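# Red block flat, green block upright in pink dish

## Task

Place the red block lying flat inside the pink dish, and place the green block inside the same dish standing upright on its end.

## Robot and tools

Robot: two arms, left_arm and right_arm, each ending in a five-finger hand. right_arm has a right hand and left_arm its mirror image, a left hand. Calibrated bases in the scene frame: left_arm at (+0.010, +0.273, +0.023) m, right_arm at (-0.019, -0.370, +0.049) m, both turned roughly 1 degree about z. A post stands behind the arms and a camera stand sits between them, just behind the bases. Avoid touching both.

Frames: the scene frame has its origin at table height, midway between the nominal bases, with +z up, +x out over the table, and left_arm on the +y side. Image left and right do not follow the arm names. Each arm reports its hand pose (end_effector_position in metres, end_effector_quat_wxyz) in its own base frame, and its offsets use its own base axes. The hand point sits 0.05 m in front of the palm and 0.15 m out from the wrist face. Its +z runs along the straight fingers, +y out of the palm, and +x across the palm away from the thumb on the right hand (toward the thumb on the left hand). Fingertips reach 6 to 7 cm past the point and lie 6 cm behind it along -y. A bracket on the little-finger side of the wrist can strike things.

The row: every moving command uses a row of 28 numbers, each in [-1, 1], always covering both arms. Order: left_arm dx, dy, dz, rx, ry, rz; left hand thumb_turn, thumb_bend, index, middle, ring, little, force_limit, speed; then the same 14 for right_arm. Pose numbers are offsets, not poses: they count from that arm's Hand target as it stood when the action or move began, along its base axes, and 1.0 equals 0.6 m or 180 degrees. rx, ry, rz form one rotation vector turning about the Hand target position. Six zeros ask nothing new of that arm. Commanded orientation is clipped to within 40 degrees of the measured one each step.

Hand numbers: thumb_turn -1 beside the palm, +1 opposite the fingers; thumb_bend and each finger -1 straight, +1 curled. force_limit maps -1..+1 to about 0..10 N at the fingertip (0..15 N for the two thumb motors). speed rises from nearly 0 at -1 to full at +0.48 and above; a full stroke takes 0.49 s at full speed. For a gentle grip close with speed -0.94 or lower. There is no 'no change' value: to keep a hand as it is, resend the eight hand numbers of the last row actually run for it (before any row, use hand_measured plus hand_force_limit and hand_speed). With the thumb in front, thumb and fingers hold objects about 3.5 to 6.5 cm thick; thumb tip and index pad can pinch a light item up to about 8 cm. To grip harder, raise force_limit and send a target beyond hand_measured; to loosen, send a target more open than hand_measured.

Tools:
execute_actions(actions, cameras): actions is a list of actions; each action is a table of up to 15 rows of 28 numbers, one row per 1/30 s step, the last row held to step 15. Every row in an action counts from the start pose of that action, so repeating an offset in a new action moves further. Images return only when actions is empty or cameras names them.
move(target, speed, blend, blocking, cameras): target is one 28-number row or up to 15 rows; all offsets in the list count from the same starting Hand targets, not from the previous target. Paths are straight lines in hand space, ending together, capped at 10 s total. speed is the path top speed in m/s, 0.002 to 4.3 (default 0.25), one value or one per target; turning rate is limited to twice that in rad/s. blend in metres rounds corners (0 = stop at each). blocking=false returns after about 0.5 s while motion continues. Moves do not avoid obstacles or the other arm.
wait(seconds, cameras): 0 to 3600 s; sends nothing new, lets a move continue.
stop(cameras): brakes the running move.
zoom_image(camera, region): region [x0, y0, x1, y1] in pixels, at most 504 by 504, of the newest image of that camera.
show_instructions: shows the reference pages.
finished_scene(scene=1): ends the scene irreversibly.
Cameras: cam_head_left, cam_head_right, cam_high, cam_low, cam_left_wrist, cam_right_wrist, each 672x504; "all" shows every one.

Results: per arm, Hand target (the last command after clipping, base of the next offset), hand pose, joint positions, velocities and torques, and per hand hand_measured, hand_stopped_by (moving, target, force, stalled, fault), hand_load_n (positive when the finger is pushed open; near 0 after a lost grip), hand_force_limit, hand_speed. A move adds a 'move:' line such as done, off_target, moving, held or fault, plus limits like paced (pose clipped) or held (steps withheld). Arms often rest 1 to 3 cm, sometimes 5 cm, below the command from friction and weight; this is not contact. A following execute_actions call re-requests the target; if still short, send the gap as an offset. To end a push, command back past the hand point.

Cautions: never let anything leave the table. Avoid drops even of millimetres, releasing moving objects, fast impacts, hard pushes, excess finger force, and any contact between the two hands or arms, which can end the scene. Near the base, small hand motions can swing the whole arm. Holding loads or straining toward unreachable poses heats motors; at 100 °C the arm goes limp for 30 to 60 s. Loose objects may occasionally be nudged by outside forces. The goal must still hold after the robot lets go.

Each tool is called after "Call:" in YAML: its name, and indented under it one key for each argument.

Reference images:

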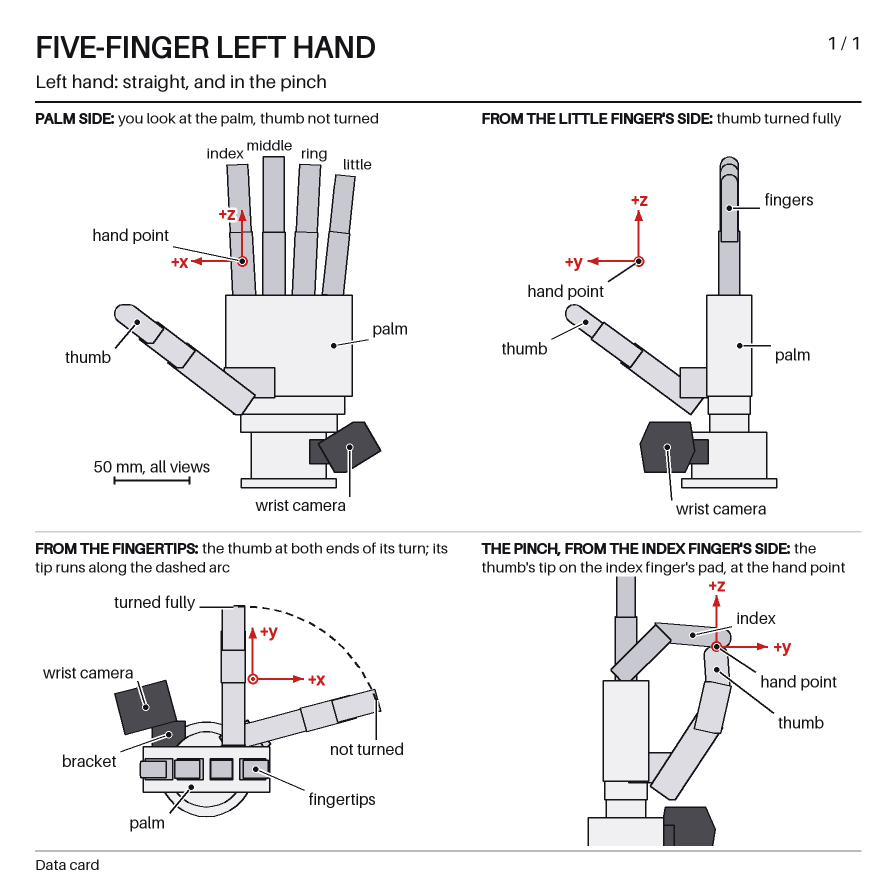

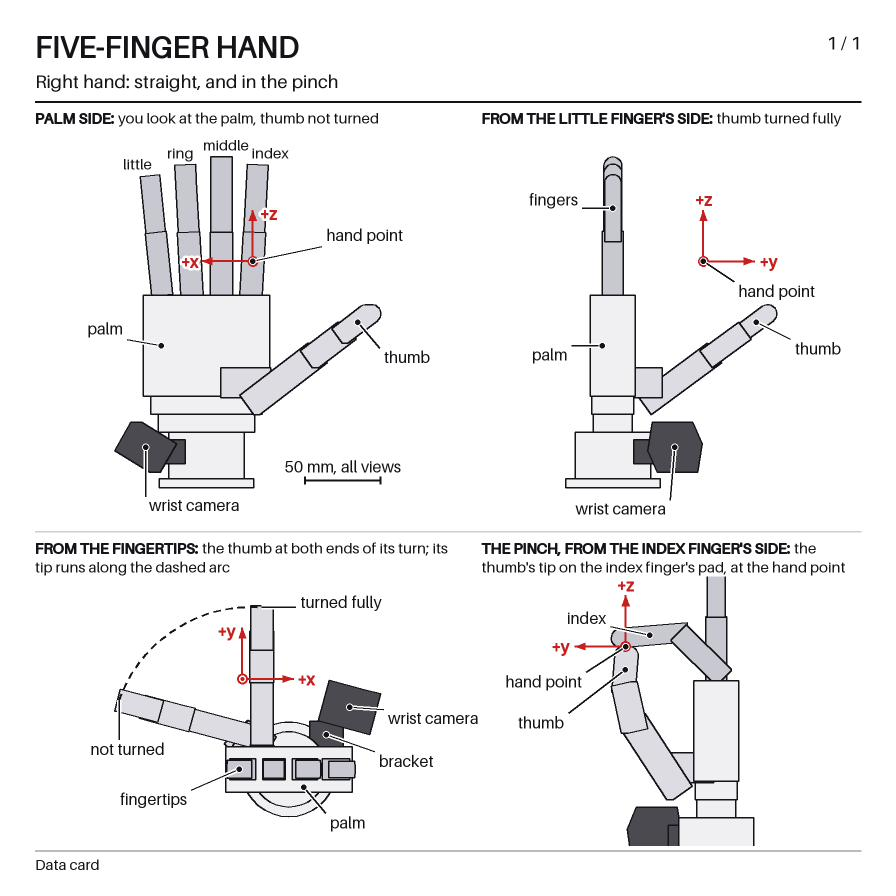

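## Session

Call:
execute_actions:
  actions: []

Scene clock: 0.00 s.
left_arm: end_effector_position=(+0.2621, -0.4776, +0.1999) hand_measured=(-1.000, -1.000, -1.000, -1.000, -1.000, -1.000) hand_load_n=(+0.0, +0.0, +0.0, +0.0, +0.0, +0.0) hand_stopped_by=(target, target, target, target, target, target) hand_force_limit=0.00 hand_speed=-0.80 end_effector_quat_wxyz=(-0.052, +0.672, +0.737, -0.056) | right_arm: end_effector_position=(+0.6365, -0.0104, +0.1215) hand_measured=(-1.000, -1.000, -1.000, -1.000, -1.000, -1.000) hand_load_n=(+0.0, +0.0, +0.0, +0.0, +0.0, +0.0) hand_stopped_by=(target, target, target, target, target, target) hand_force_limit=0.00 hand_speed=-0.80 end_effector_quat_wxyz=(+0.179, -0.161, +0.969, +0.059)
Joint positions: left_arm=[-1.139 1.83 1.819 -1.612 0.143 1.915] | right_arm=[-0.19 1.848 1.532 -0.953 -0.233 1.088]
Joint velocities: within noise
Joint torques (N m): no reading
Motor temperatures (°C): left_arm=[29 29 33 25 32 27] | right_arm=[30 25 23 28 26 29]
Heat: left arm: hottest elbow 33 °C; right arm: hottest waist 30 °C.
Hand target: left_arm +0.2649, -0.4837, +0.2121; -0.037, +0.673, +0.736, -0.062 | right_arm +0.6426, -0.0116, +0.1250; +0.185, -0.161, +0.968, +0.057

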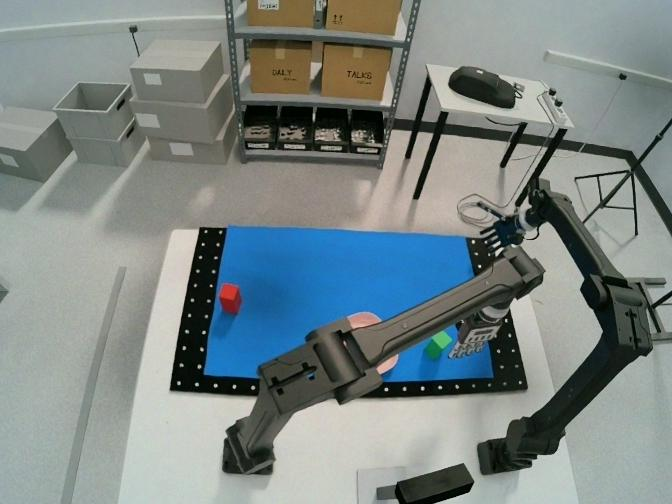

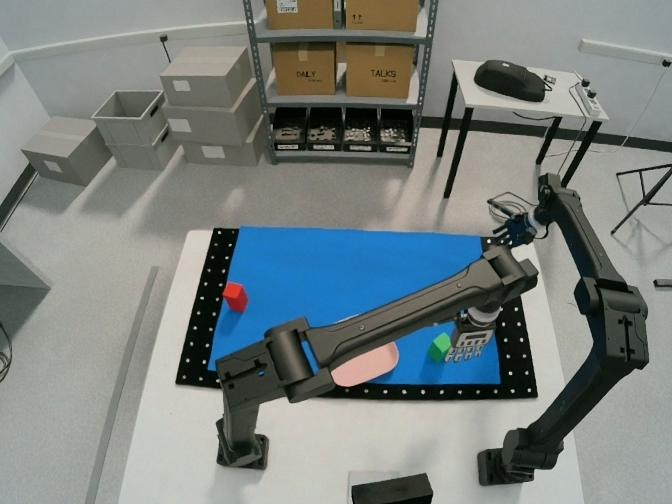

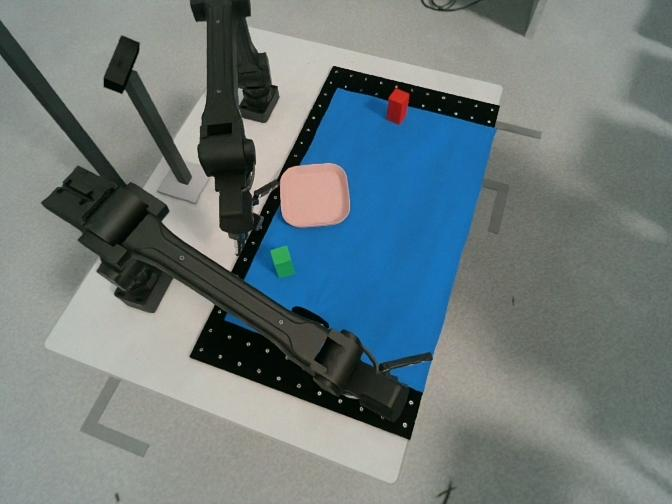

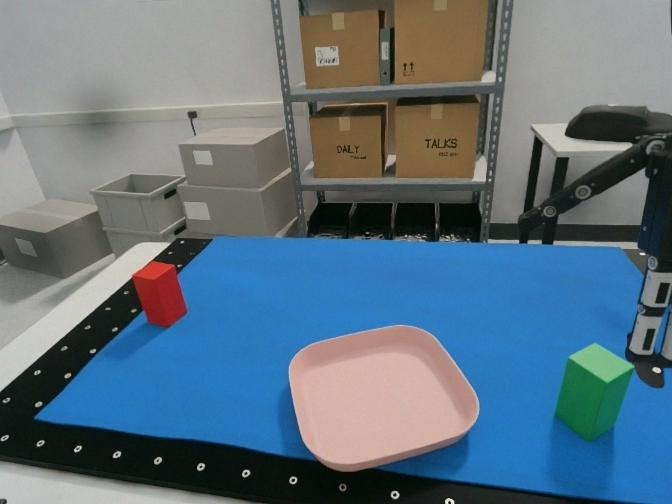

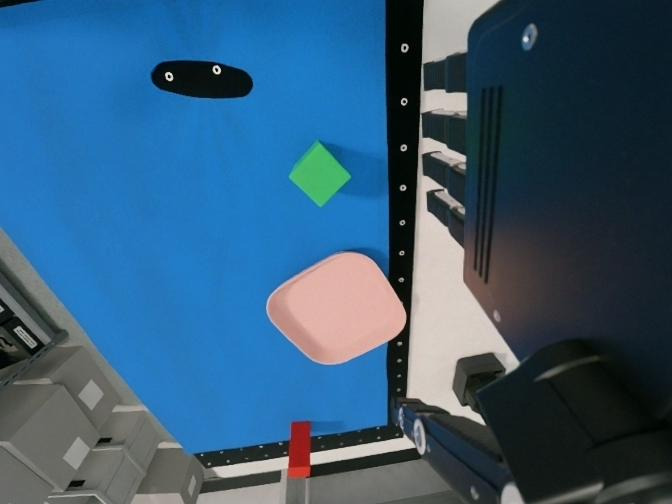

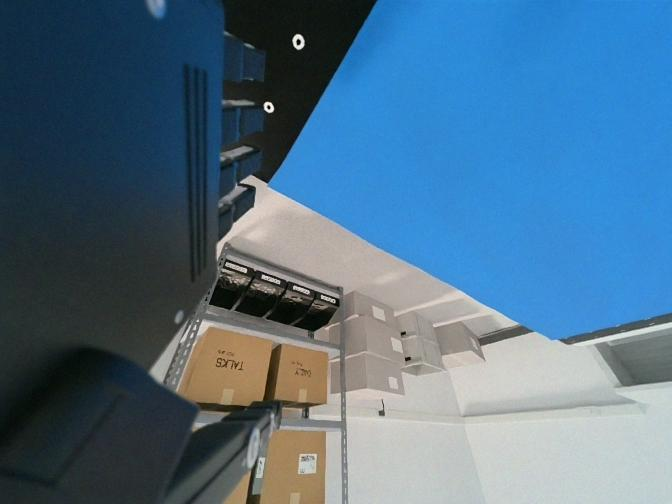

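Call:
move:
  target:
    - [0,0,0.25,0,0,0,-1,-1,-1,-1,-1,-1,0,-0.3,0,0,0.1,0,0,0,-1,-1,-1,-1,-1,-1,0,-0.3]
    - [0.142,0.807,0.25,0,0,0.37,1,-1,-1,-1,-1,-1,0,-0.3,0,0,0.1,0,0,0,1,-1,-1,-1,-1,-1,0,-0.3]
  speed: 0.3
  blend: [0.05,0]
  cameras: ["all"]

Scene clock: 65.47 s.
left_arm: end_effector_position=(+0.3522, +0.0011, +0.3618) hand_measured=(+1.000, -1.000, -1.000, -1.000, -1.000, -1.000) hand_load_n=(+0.0, +0.0, +0.0, +0.0, +0.0, +0.0) hand_stopped_by=(target, target, target, target, target, target) hand_force_limit=0.00 hand_speed=-0.30 end_effector_quat_wxyz=(+0.104, +0.145, +0.982, -0.055) | right_arm: end_effector_position=(+0.6325, -0.0097, +0.1726) hand_measured=(+1.000, -1.000, -1.000, -1.000, -1.000, -1.000) hand_load_n=(+0.0, +0.0, +0.0, +0.0, +0.0, +0.5) hand_stopped_by=(target, target, target, target, target, target) hand_force_limit=0.00 hand_speed=-0.30 end_effector_quat_wxyz=(+0.175, -0.160, +0.970, +0.061)
Joint positions: left_arm=[-0.114 1.213 1.548 -1.7 0.115 1.737] | right_arm=[-0.19 1.809 1.618 -1.087 -0.233 1.088]
Joint torques (N m): left_arm=[1.26 -7.36 8.24 0.59 -0.04 -0.02] | right_arm=[0.73 -16.26 12.66 0.61 -0.28 -0.06]
Motor temperatures (°C): left_arm=[29 34 43 25 31 26] | right_arm=[29 30 31 27 26 28]
Heat: left arm: hottest elbow 43 °C; right arm: hottest elbow 31 °C.
Hand target: left_arm +0.3502, +0.0007, +0.3622; +0.003, +0.158, +0.985, -0.072 | right_arm +0.6426, -0.0116, +0.1851; +0.185, -0.161, +0.968, +0.057
Off the commanded pose: left_arm 0.002 m, 12 deg | right_arm 0.016 m, 1 deg.
joint sent to its limit (left arm) — joint 4 (wrist pitch), lower limit. The joint targets are off in orientation, not in position.
move: off_target (left_arm, right_arm); target 2's new numbers were sent with left_arm's hand 0.002 m and 12 deg from that target

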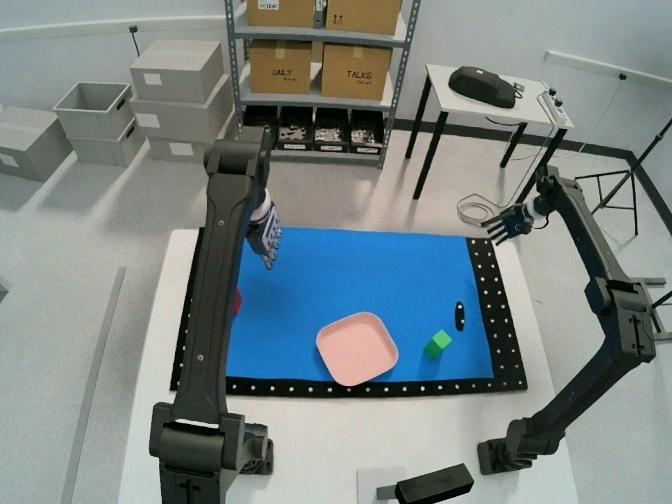

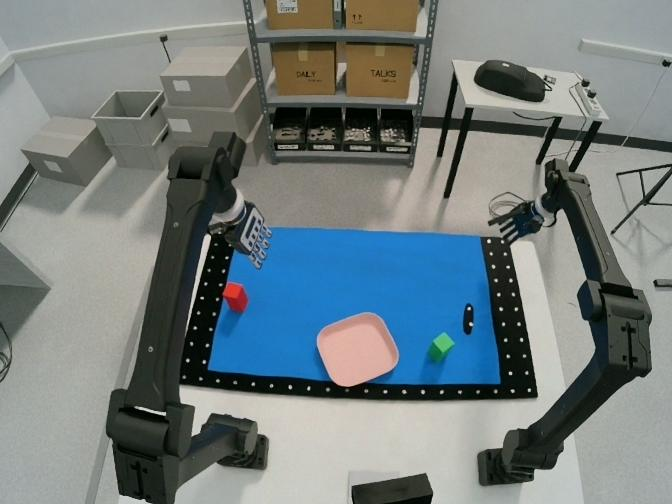

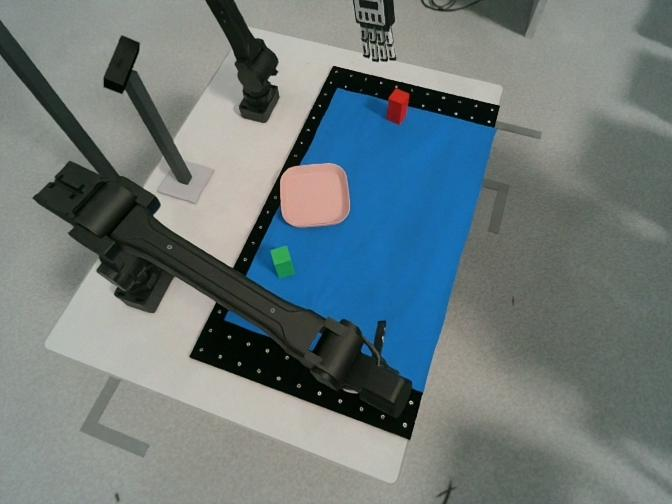

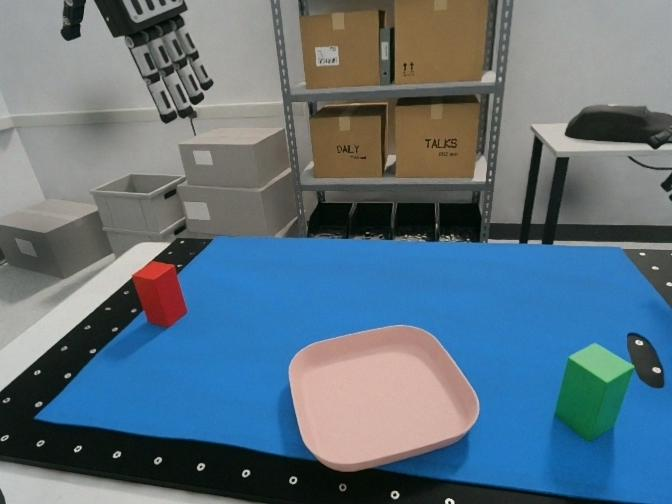

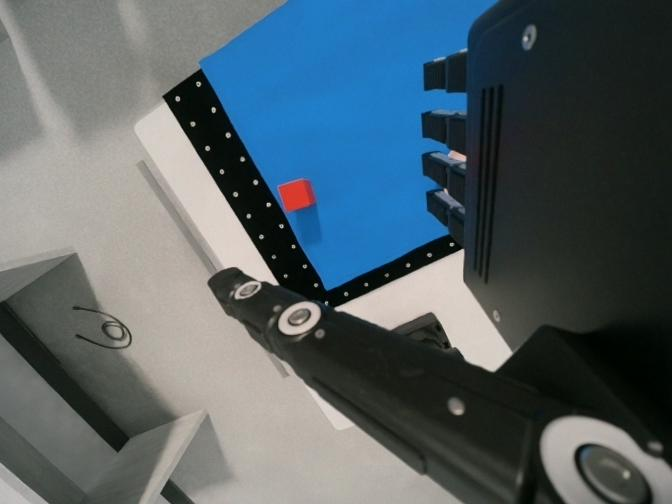

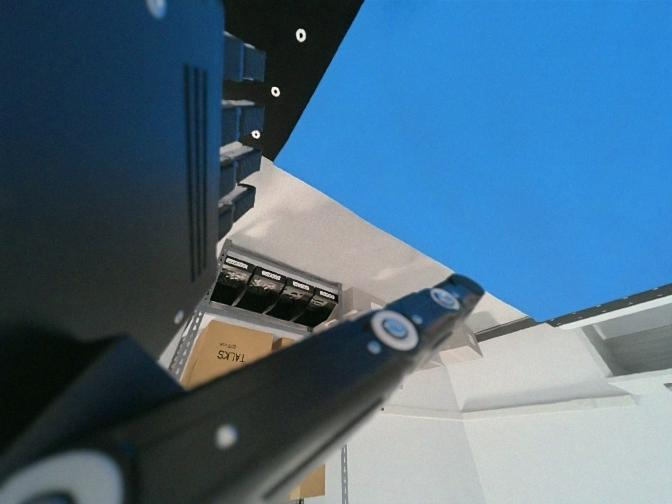

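Call:
move:
  target: [0,0,0,0,0,0,1,-1,-1,-1,-1,-1,0,-0.3,-0.601,0.276,-0.025,-0.079,0.097,0.138,1,-1,-1,-1,-1,-1,0,-0.3]
  speed: 0.25
  cameras: ["all"]

Call:
zoom_image:
  camera: "cam_low"
  region: [500, 300, 672, 480]

Call:
zoom_image:
  camera: "cam_low"
  region: [100, 230, 260, 350]

Scene clock: 132.63 s.
left_arm: end_effector_position=(+0.3522, +0.0011, +0.3618) hand_measured=(+1.000, -1.000, -1.000, -1.000, -1.000, -1.000) hand_load_n=(+0.0, +0.0, +0.0, +0.0, +0.0, +0.0) hand_stopped_by=(target, target, target, target, target, target) hand_force_limit=0.00 hand_speed=-0.30 end_effector_quat_wxyz=(+0.104, +0.145, +0.982, -0.055) | right_arm: end_effector_position=(+0.2862, +0.1537, +0.1730) hand_measured=(+1.000, -1.000, -1.000, -1.000, -1.000, -1.000) hand_load_n=(+0.0, +0.0, +0.0, +0.0, +0.0, +0.0) hand_stopped_by=(target, target, target, target, target, target) hand_force_limit=0.00 hand_speed=-0.30 end_effector_quat_wxyz=(+0.008, -0.380, +0.925, +0.000)
Joint positions: left_arm=[-0.114 1.213 1.548 -1.7 0.115 1.737] | right_arm=[0.283 1.176 1.004 -1.384 -0.002 1.075]
Joint torques (N m): left_arm=[0.85 -7.12 8.28 0.65 -0.03 0.01] | right_arm=[0.73 -6.53 8.17 0.17 0.01 0.08]
Heat: left arm: hottest elbow 40 °C; right arm: hottest elbow 34 °C.
Hand target: left_arm +0.3502, +0.0007, +0.3622; +0.003, +0.158, +0.985, -0.072 | right_arm +0.2819, +0.1539, +0.1699; +0.000, -0.375, +0.927, +0.000
Off the commanded pose: left_arm 0.002 m, 12 deg | right_arm 0.005 m, 1 deg.
joint sent to its limit (left arm) — joint 4 (wrist pitch), lower limit. The joint targets are off in orientation, not in position.
move: done

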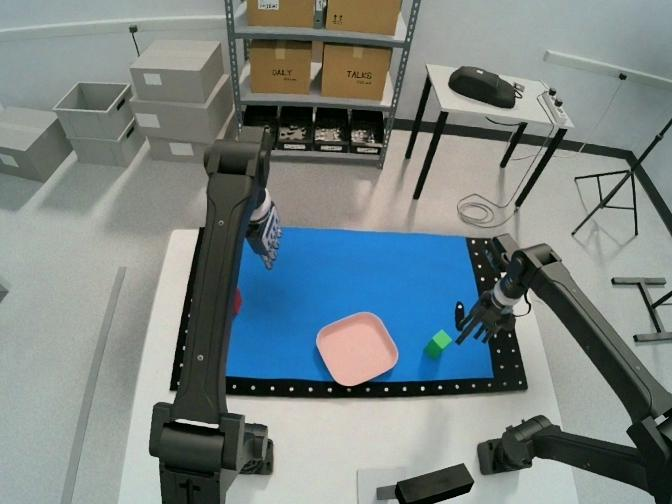

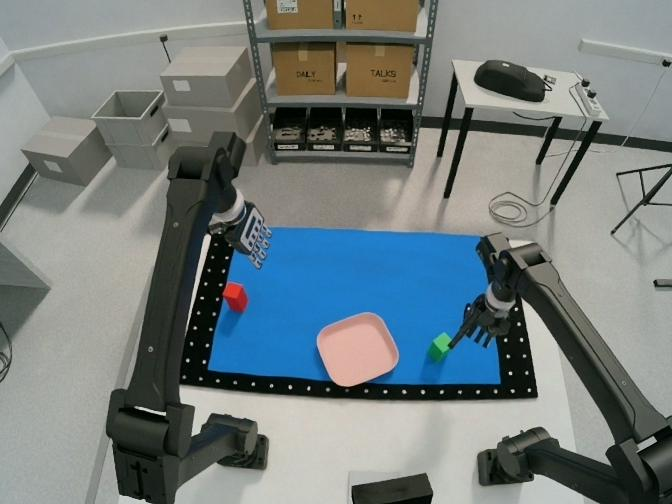

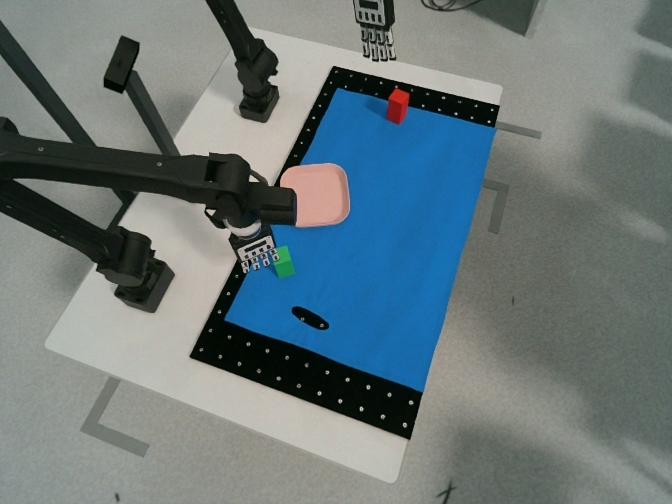

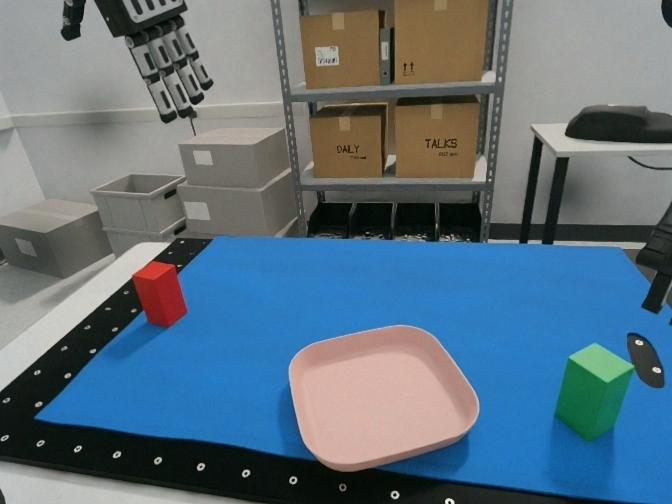

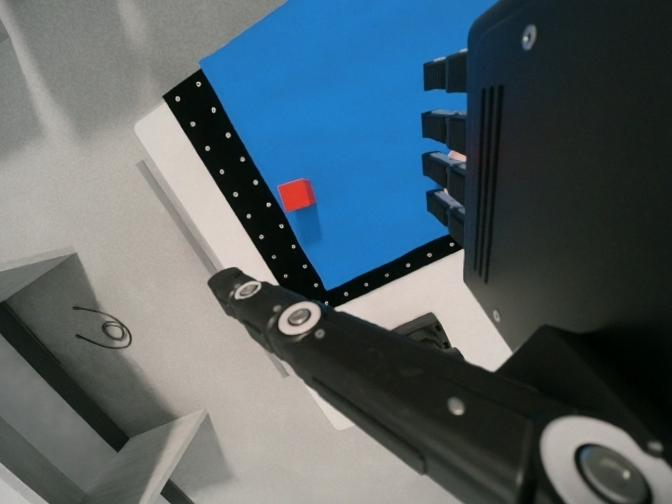

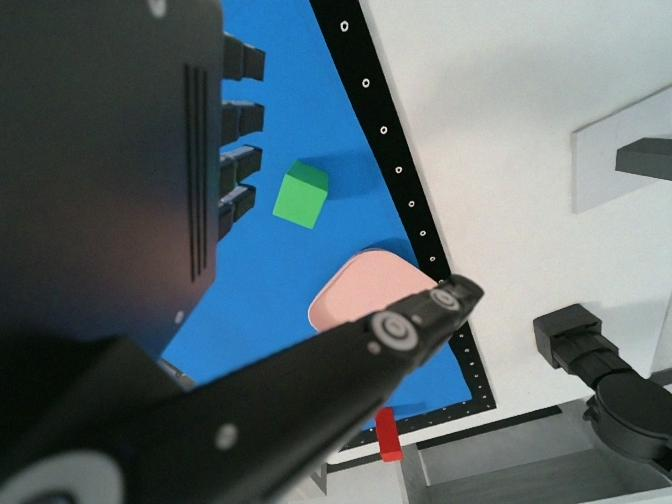

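Scaled by 2.800.

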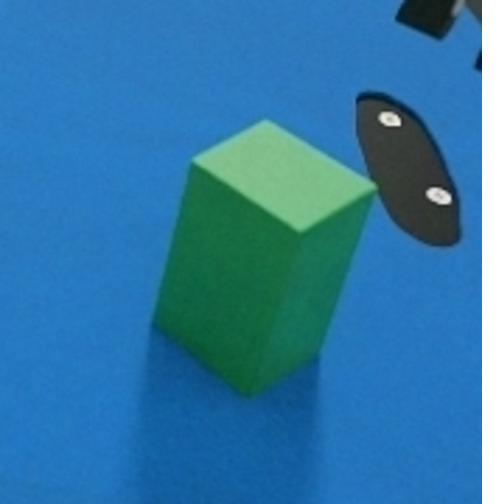

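Scaled by 3.150.

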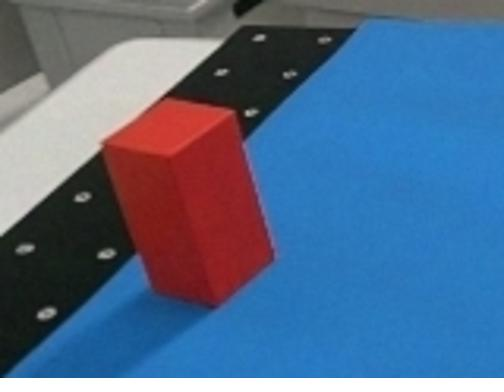

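Call:
zoom_image:
  camera: "cam_head_left"
  region: [400, 240, 560, 400]

Call:
zoom_image:
  camera: "cam_right_wrist"
  region: [200, 20, 500, 340]

Call:
zoom_image:
  camera: "cam_high"
  region: [200, 140, 370, 300]

Scaled by 3.150.

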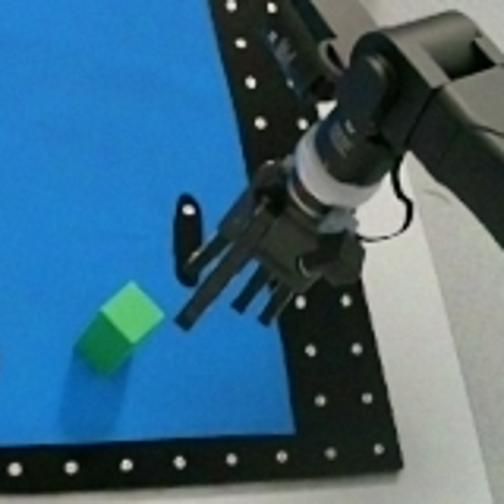

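Scaled by 1.575.

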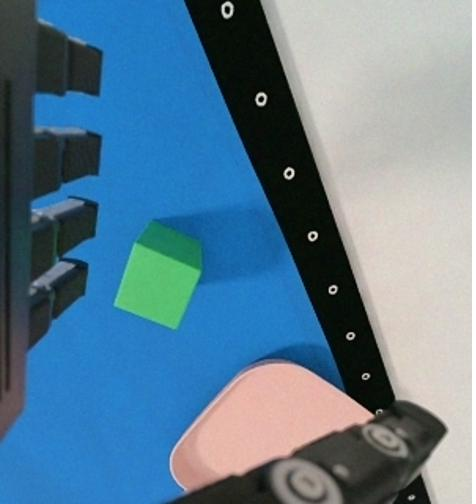

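Scaled by 2.965.

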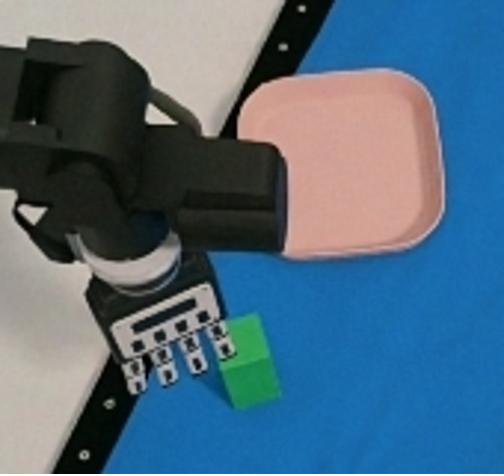

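Call:
move:
  target: [-0.034,-0.118,-0.27,0.106,-0.499,0.263,1,-1,-1,-1,-1,-1,0,-0.3,0.076,0.0135,-0.067,-0.0306,-0.2686,0.414,1,-1,-1,-1,-1,-1,0,-0.3]
  speed: 0.3
  cameras: ["all"]

Scene clock: 227.27 s.
left_arm: end_effector_position=(+0.3311, -0.0690, +0.2042) hand_measured=(+1.000, -1.000, -1.000, -1.000, -1.000, -1.000) hand_load_n=(+0.0, +0.0, +0.0, +0.0, +0.0, +0.0) hand_stopped_by=(target, target, target, target, target, target) hand_force_limit=0.00 hand_speed=-0.30 end_effector_quat_wxyz=(+0.671, -0.215, +0.680, +0.205) | right_arm: end_effector_position=(+0.3254, +0.1667, +0.1307) hand_measured=(+1.000, -1.000, -1.000, -1.000, -1.000, -1.000) hand_load_n=(+0.0, +0.0, +0.0, +0.0, +0.0, +0.0) hand_stopped_by=(target, target, target, target, target, target) hand_force_limit=0.00 hand_speed=-0.30 end_effector_quat_wxyz=(-0.334, +0.812, -0.444, +0.176)
Joint positions: left_arm=[-0.836 1.218 0.466 0.626 -1.438 1.435] | right_arm=[0.325 0.974 0.663 -0.502 -0.181 -0.174]
Joint torques (N m): left_arm=[0.85 -4.72 6.23 2.41 -0.01 -0.03] | right_arm=[-0.79 -5.01 8.88 2.32 -0.28 -0.27]
Heat: left arm: hottest elbow 40 °C; right arm: hottest elbow 32 °C.
Hand target: left_arm +0.3296, -0.0703, +0.2002; +0.676, -0.206, +0.676, +0.207 | right_arm +0.3275, +0.1620, +0.1298; -0.337, +0.812, -0.441, +0.183
Off the commanded pose: left_arm 0.004 m, 1 deg | right_arm 0.005 m, 1 deg.
move: done

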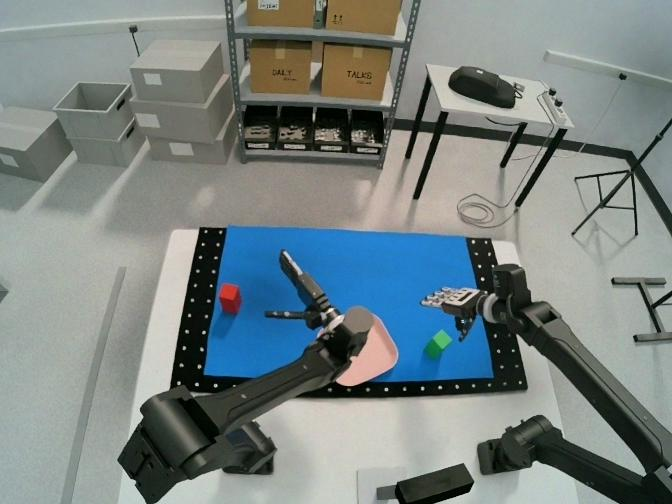

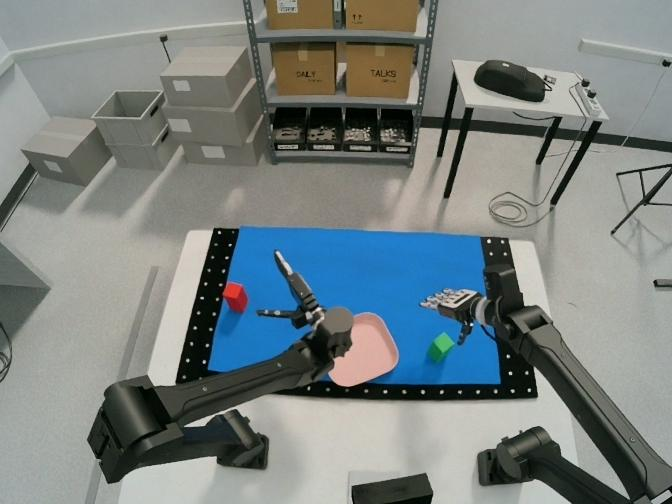

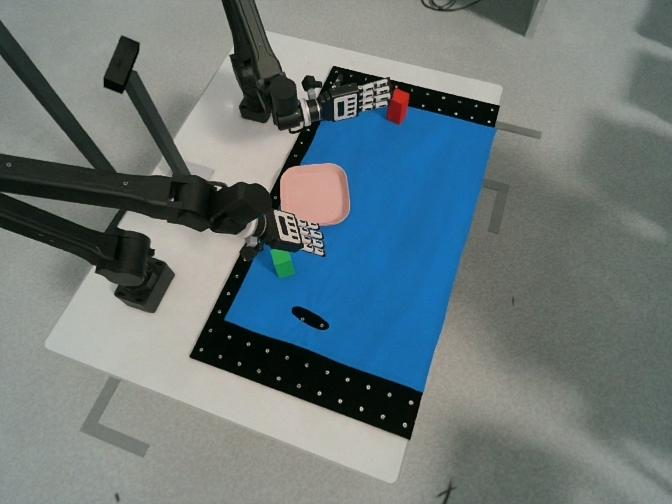

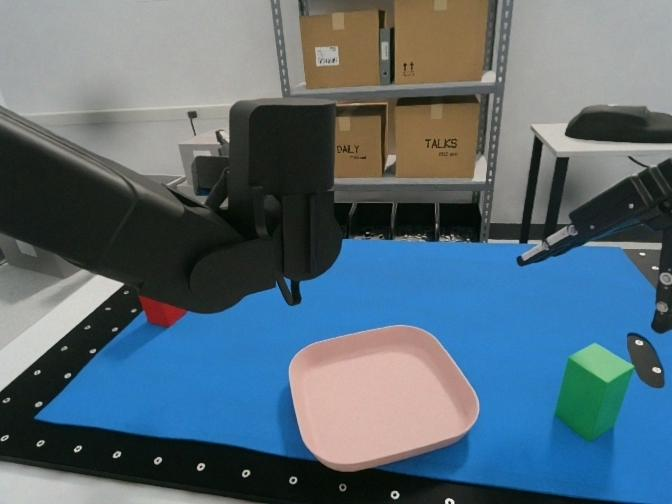

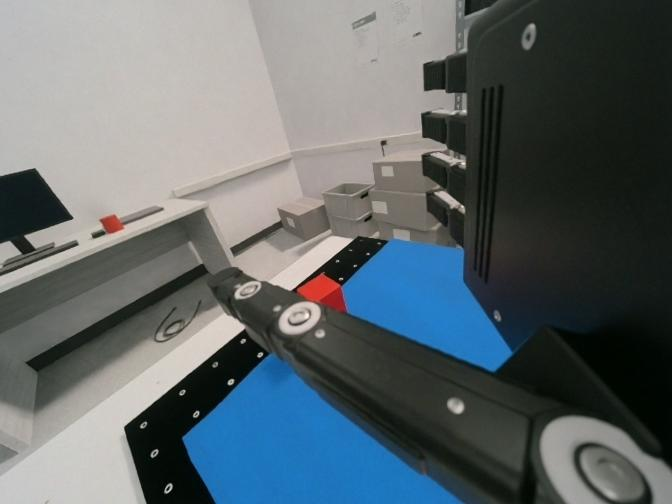

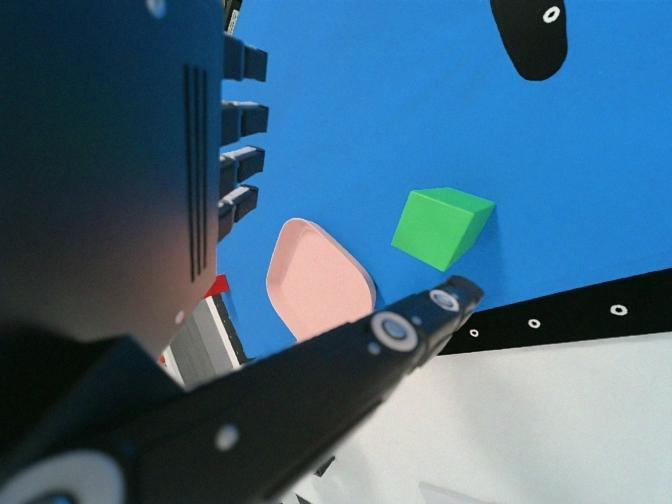

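Call:
zoom_image:
  camera: "cam_right_wrist"
  region: [200, 140, 520, 360]

Call:
zoom_image:
  camera: "cam_left_wrist"
  region: [200, 200, 480, 420]

Call:
zoom_image:
  camera: "cam_head_left"
  region: [400, 250, 540, 390]

Call:
zoom_image:
  camera: "cam_head_right"
  region: [400, 250, 540, 390]

Scaled by 1.575.

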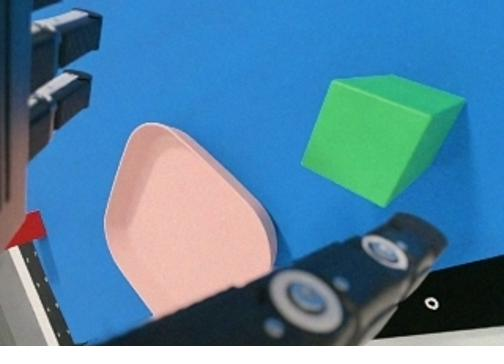

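Scaled by 1.800.

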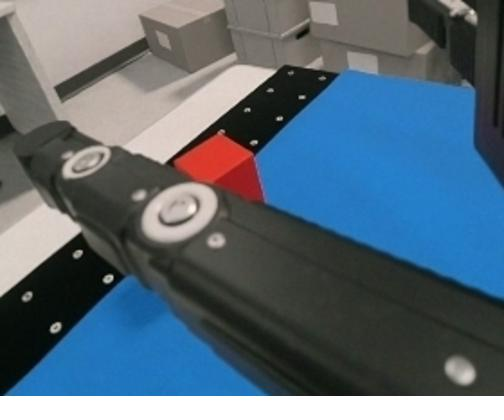

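Scaled by 3.600.

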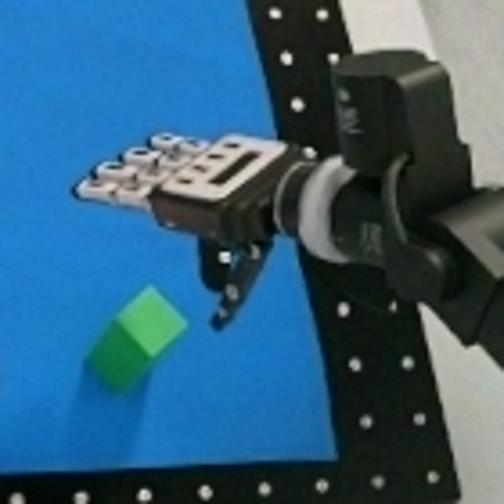

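Scaled by 3.600.

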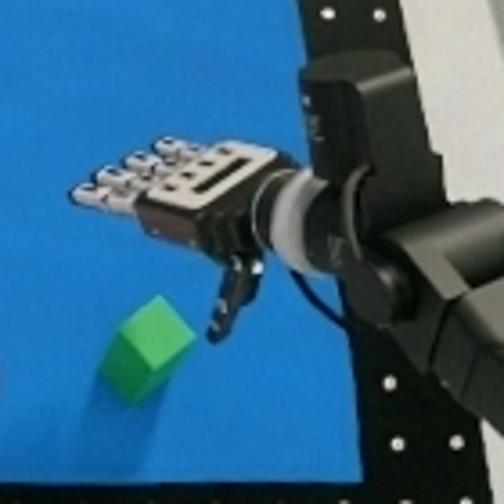

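Call:
zoom_image:
  camera: "cam_head_left"
  region: [180, 250, 300, 340]

Call:
zoom_image:
  camera: "cam_head_left"
  region: [260, 230, 400, 400]

Scaled by 4.200.

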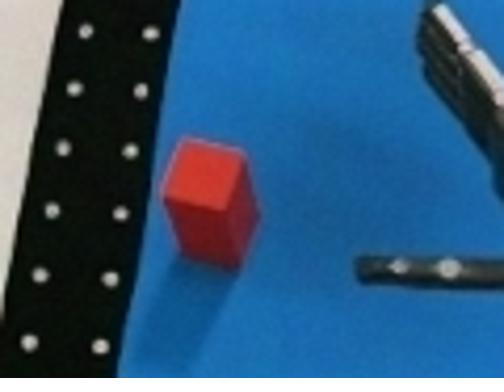

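Scaled by 2.965.

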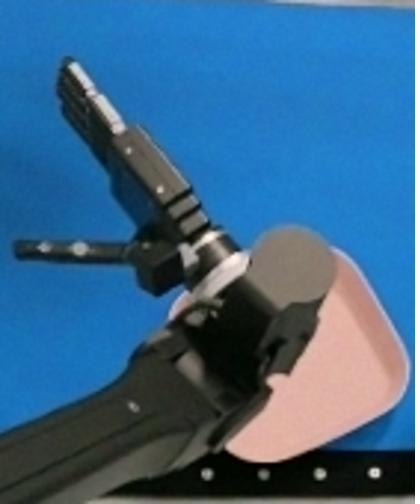

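Call:
move:
  target: [0.031,0.077,-0.217,0,0,-0.022,1,-1,-1,-1,-1,-1,0,-0.3,-0.0535,-0.011,-0.131,0,0,0.022,1,-1,-1,-1,-1,-1,0,-0.3]
  speed: 0.15
  cameras: ["all"]

Call:
zoom_image:
  camera: "cam_right_wrist"
  region: [200, 100, 520, 360]

Call:
zoom_image:
  camera: "cam_head_left"
  region: [400, 250, 540, 390]

Call:
zoom_image:
  camera: "cam_head_left"
  region: [190, 230, 350, 390]

Call:
zoom_image:
  camera: "cam_high"
  region: [320, 50, 460, 150]

Scene clock: 290.10 s.
left_arm: end_effector_position=(+0.3490, -0.0260, +0.0710) hand_measured=(+1.000, -1.000, -1.000, -1.000, -1.000, -1.000) hand_load_n=(+0.0, +0.0, +0.0, +0.0, +0.0, +0.0) hand_stopped_by=(target, target, target, target, target, target) hand_force_limit=0.00 hand_speed=-0.30 end_effector_quat_wxyz=(+0.683, -0.185, +0.683, +0.181) | right_arm: end_effector_position=(+0.2930, +0.1597, +0.0545) hand_measured=(+1.000, -1.000, -1.000, -1.000, -1.000, -1.000) hand_load_n=(+0.0, +0.0, +0.0, +0.0, +0.0, +0.0) hand_stopped_by=(target, target, target, target, target, target) hand_force_limit=0.00 hand_speed=-0.30 end_effector_quat_wxyz=(-0.344, +0.826, -0.414, +0.168)
Joint positions: left_arm=[-0.691 1.797 0.297 1.493 -1.216 1.559] | right_arm=[0.317 0.988 0.449 -0.276 -0.235 -0.231]
Joint torques (N m): left_arm=[2.2 -7.36 1.26 2.71 0.23 -0.01] | right_arm=[-0.67 -2.84 8.39 2.35 -0.32 -0.27]
Motor temperatures (°C): left_arm=[29 30 38 25 30 26] | right_arm=[28 27 33 27 26 27]
Heat: left arm: hottest elbow 38 °C; right arm: hottest elbow 33 °C.
Hand target: left_arm +0.3483, -0.0240, +0.0701; +0.683, -0.183, +0.683, +0.183 | right_arm +0.2954, +0.1554, +0.0511; -0.343, +0.826, -0.413, +0.172
Off the commanded pose: left_arm 0.002 m, 0 deg | right_arm 0.006 m, 1 deg.
move: done

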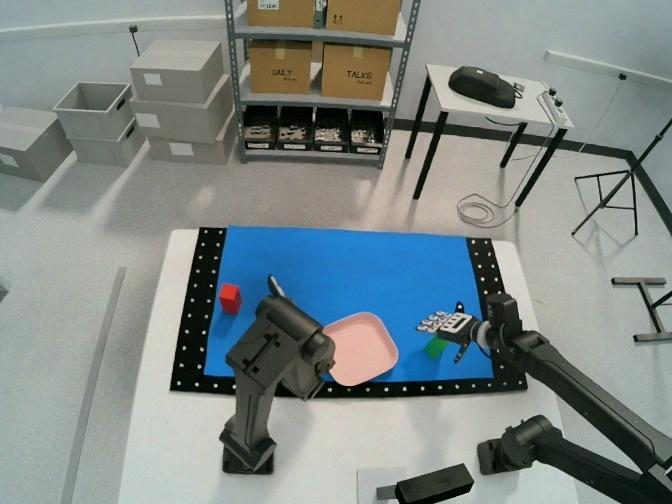

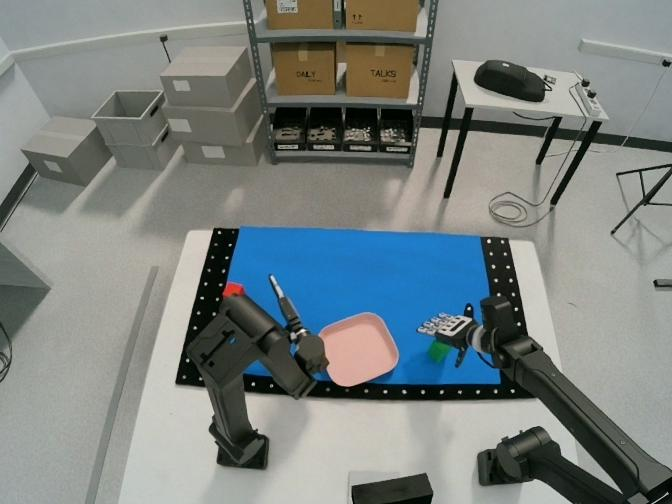

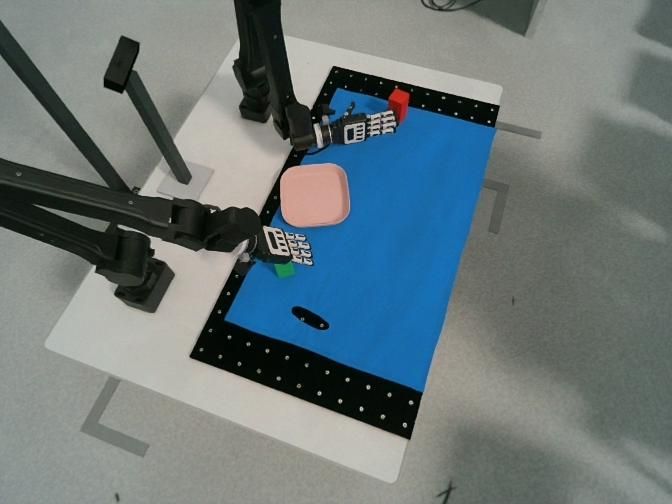

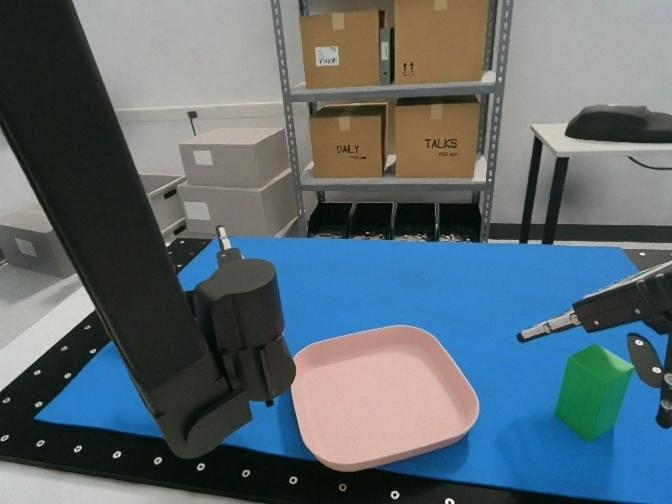

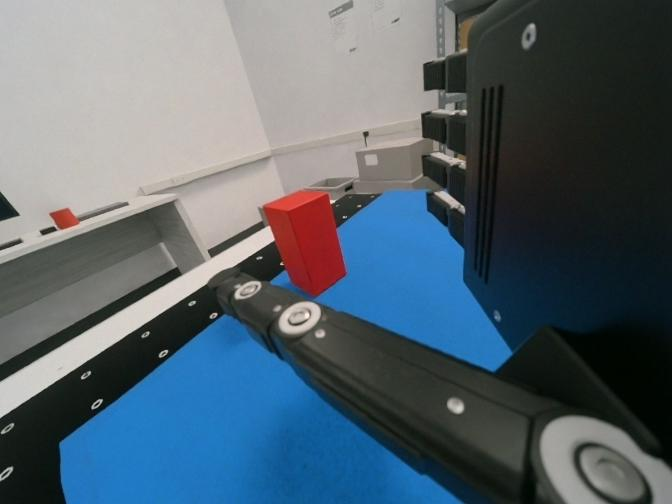

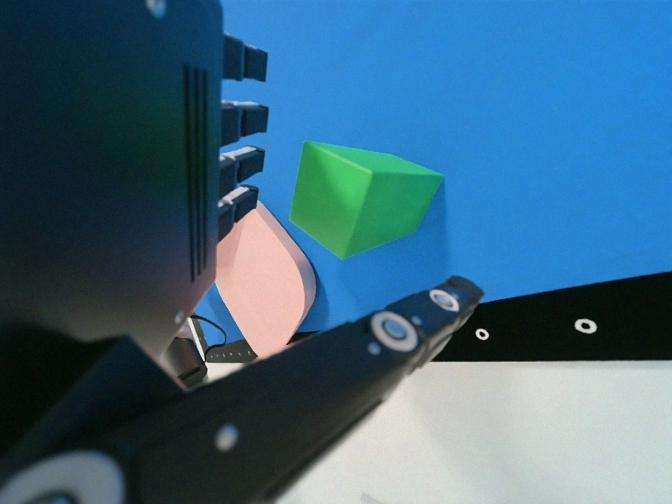

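Scaled by 1.575.

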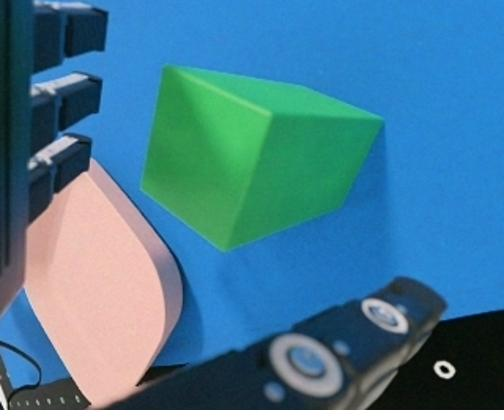

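Scaled by 3.600.

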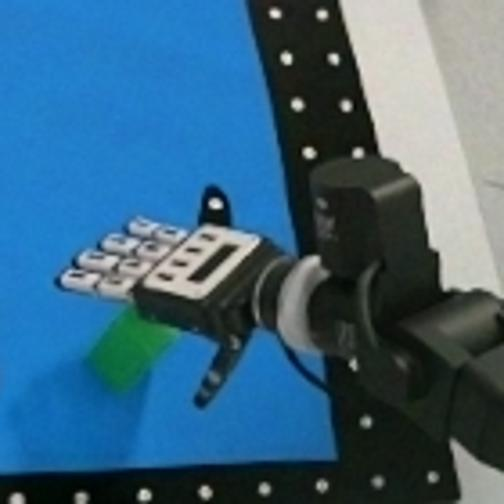

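Scaled by 3.150.

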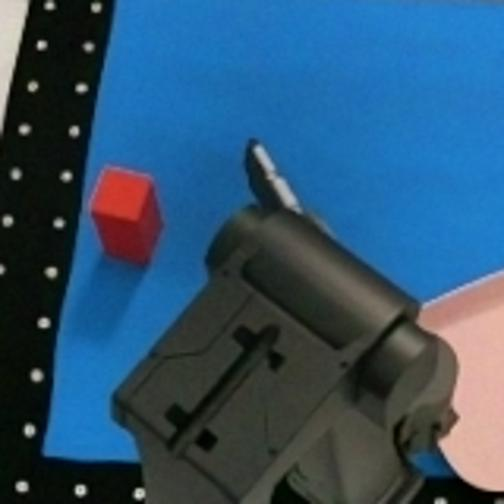

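Scaled by 3.600.

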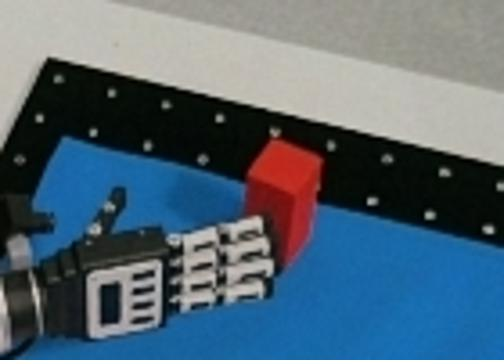

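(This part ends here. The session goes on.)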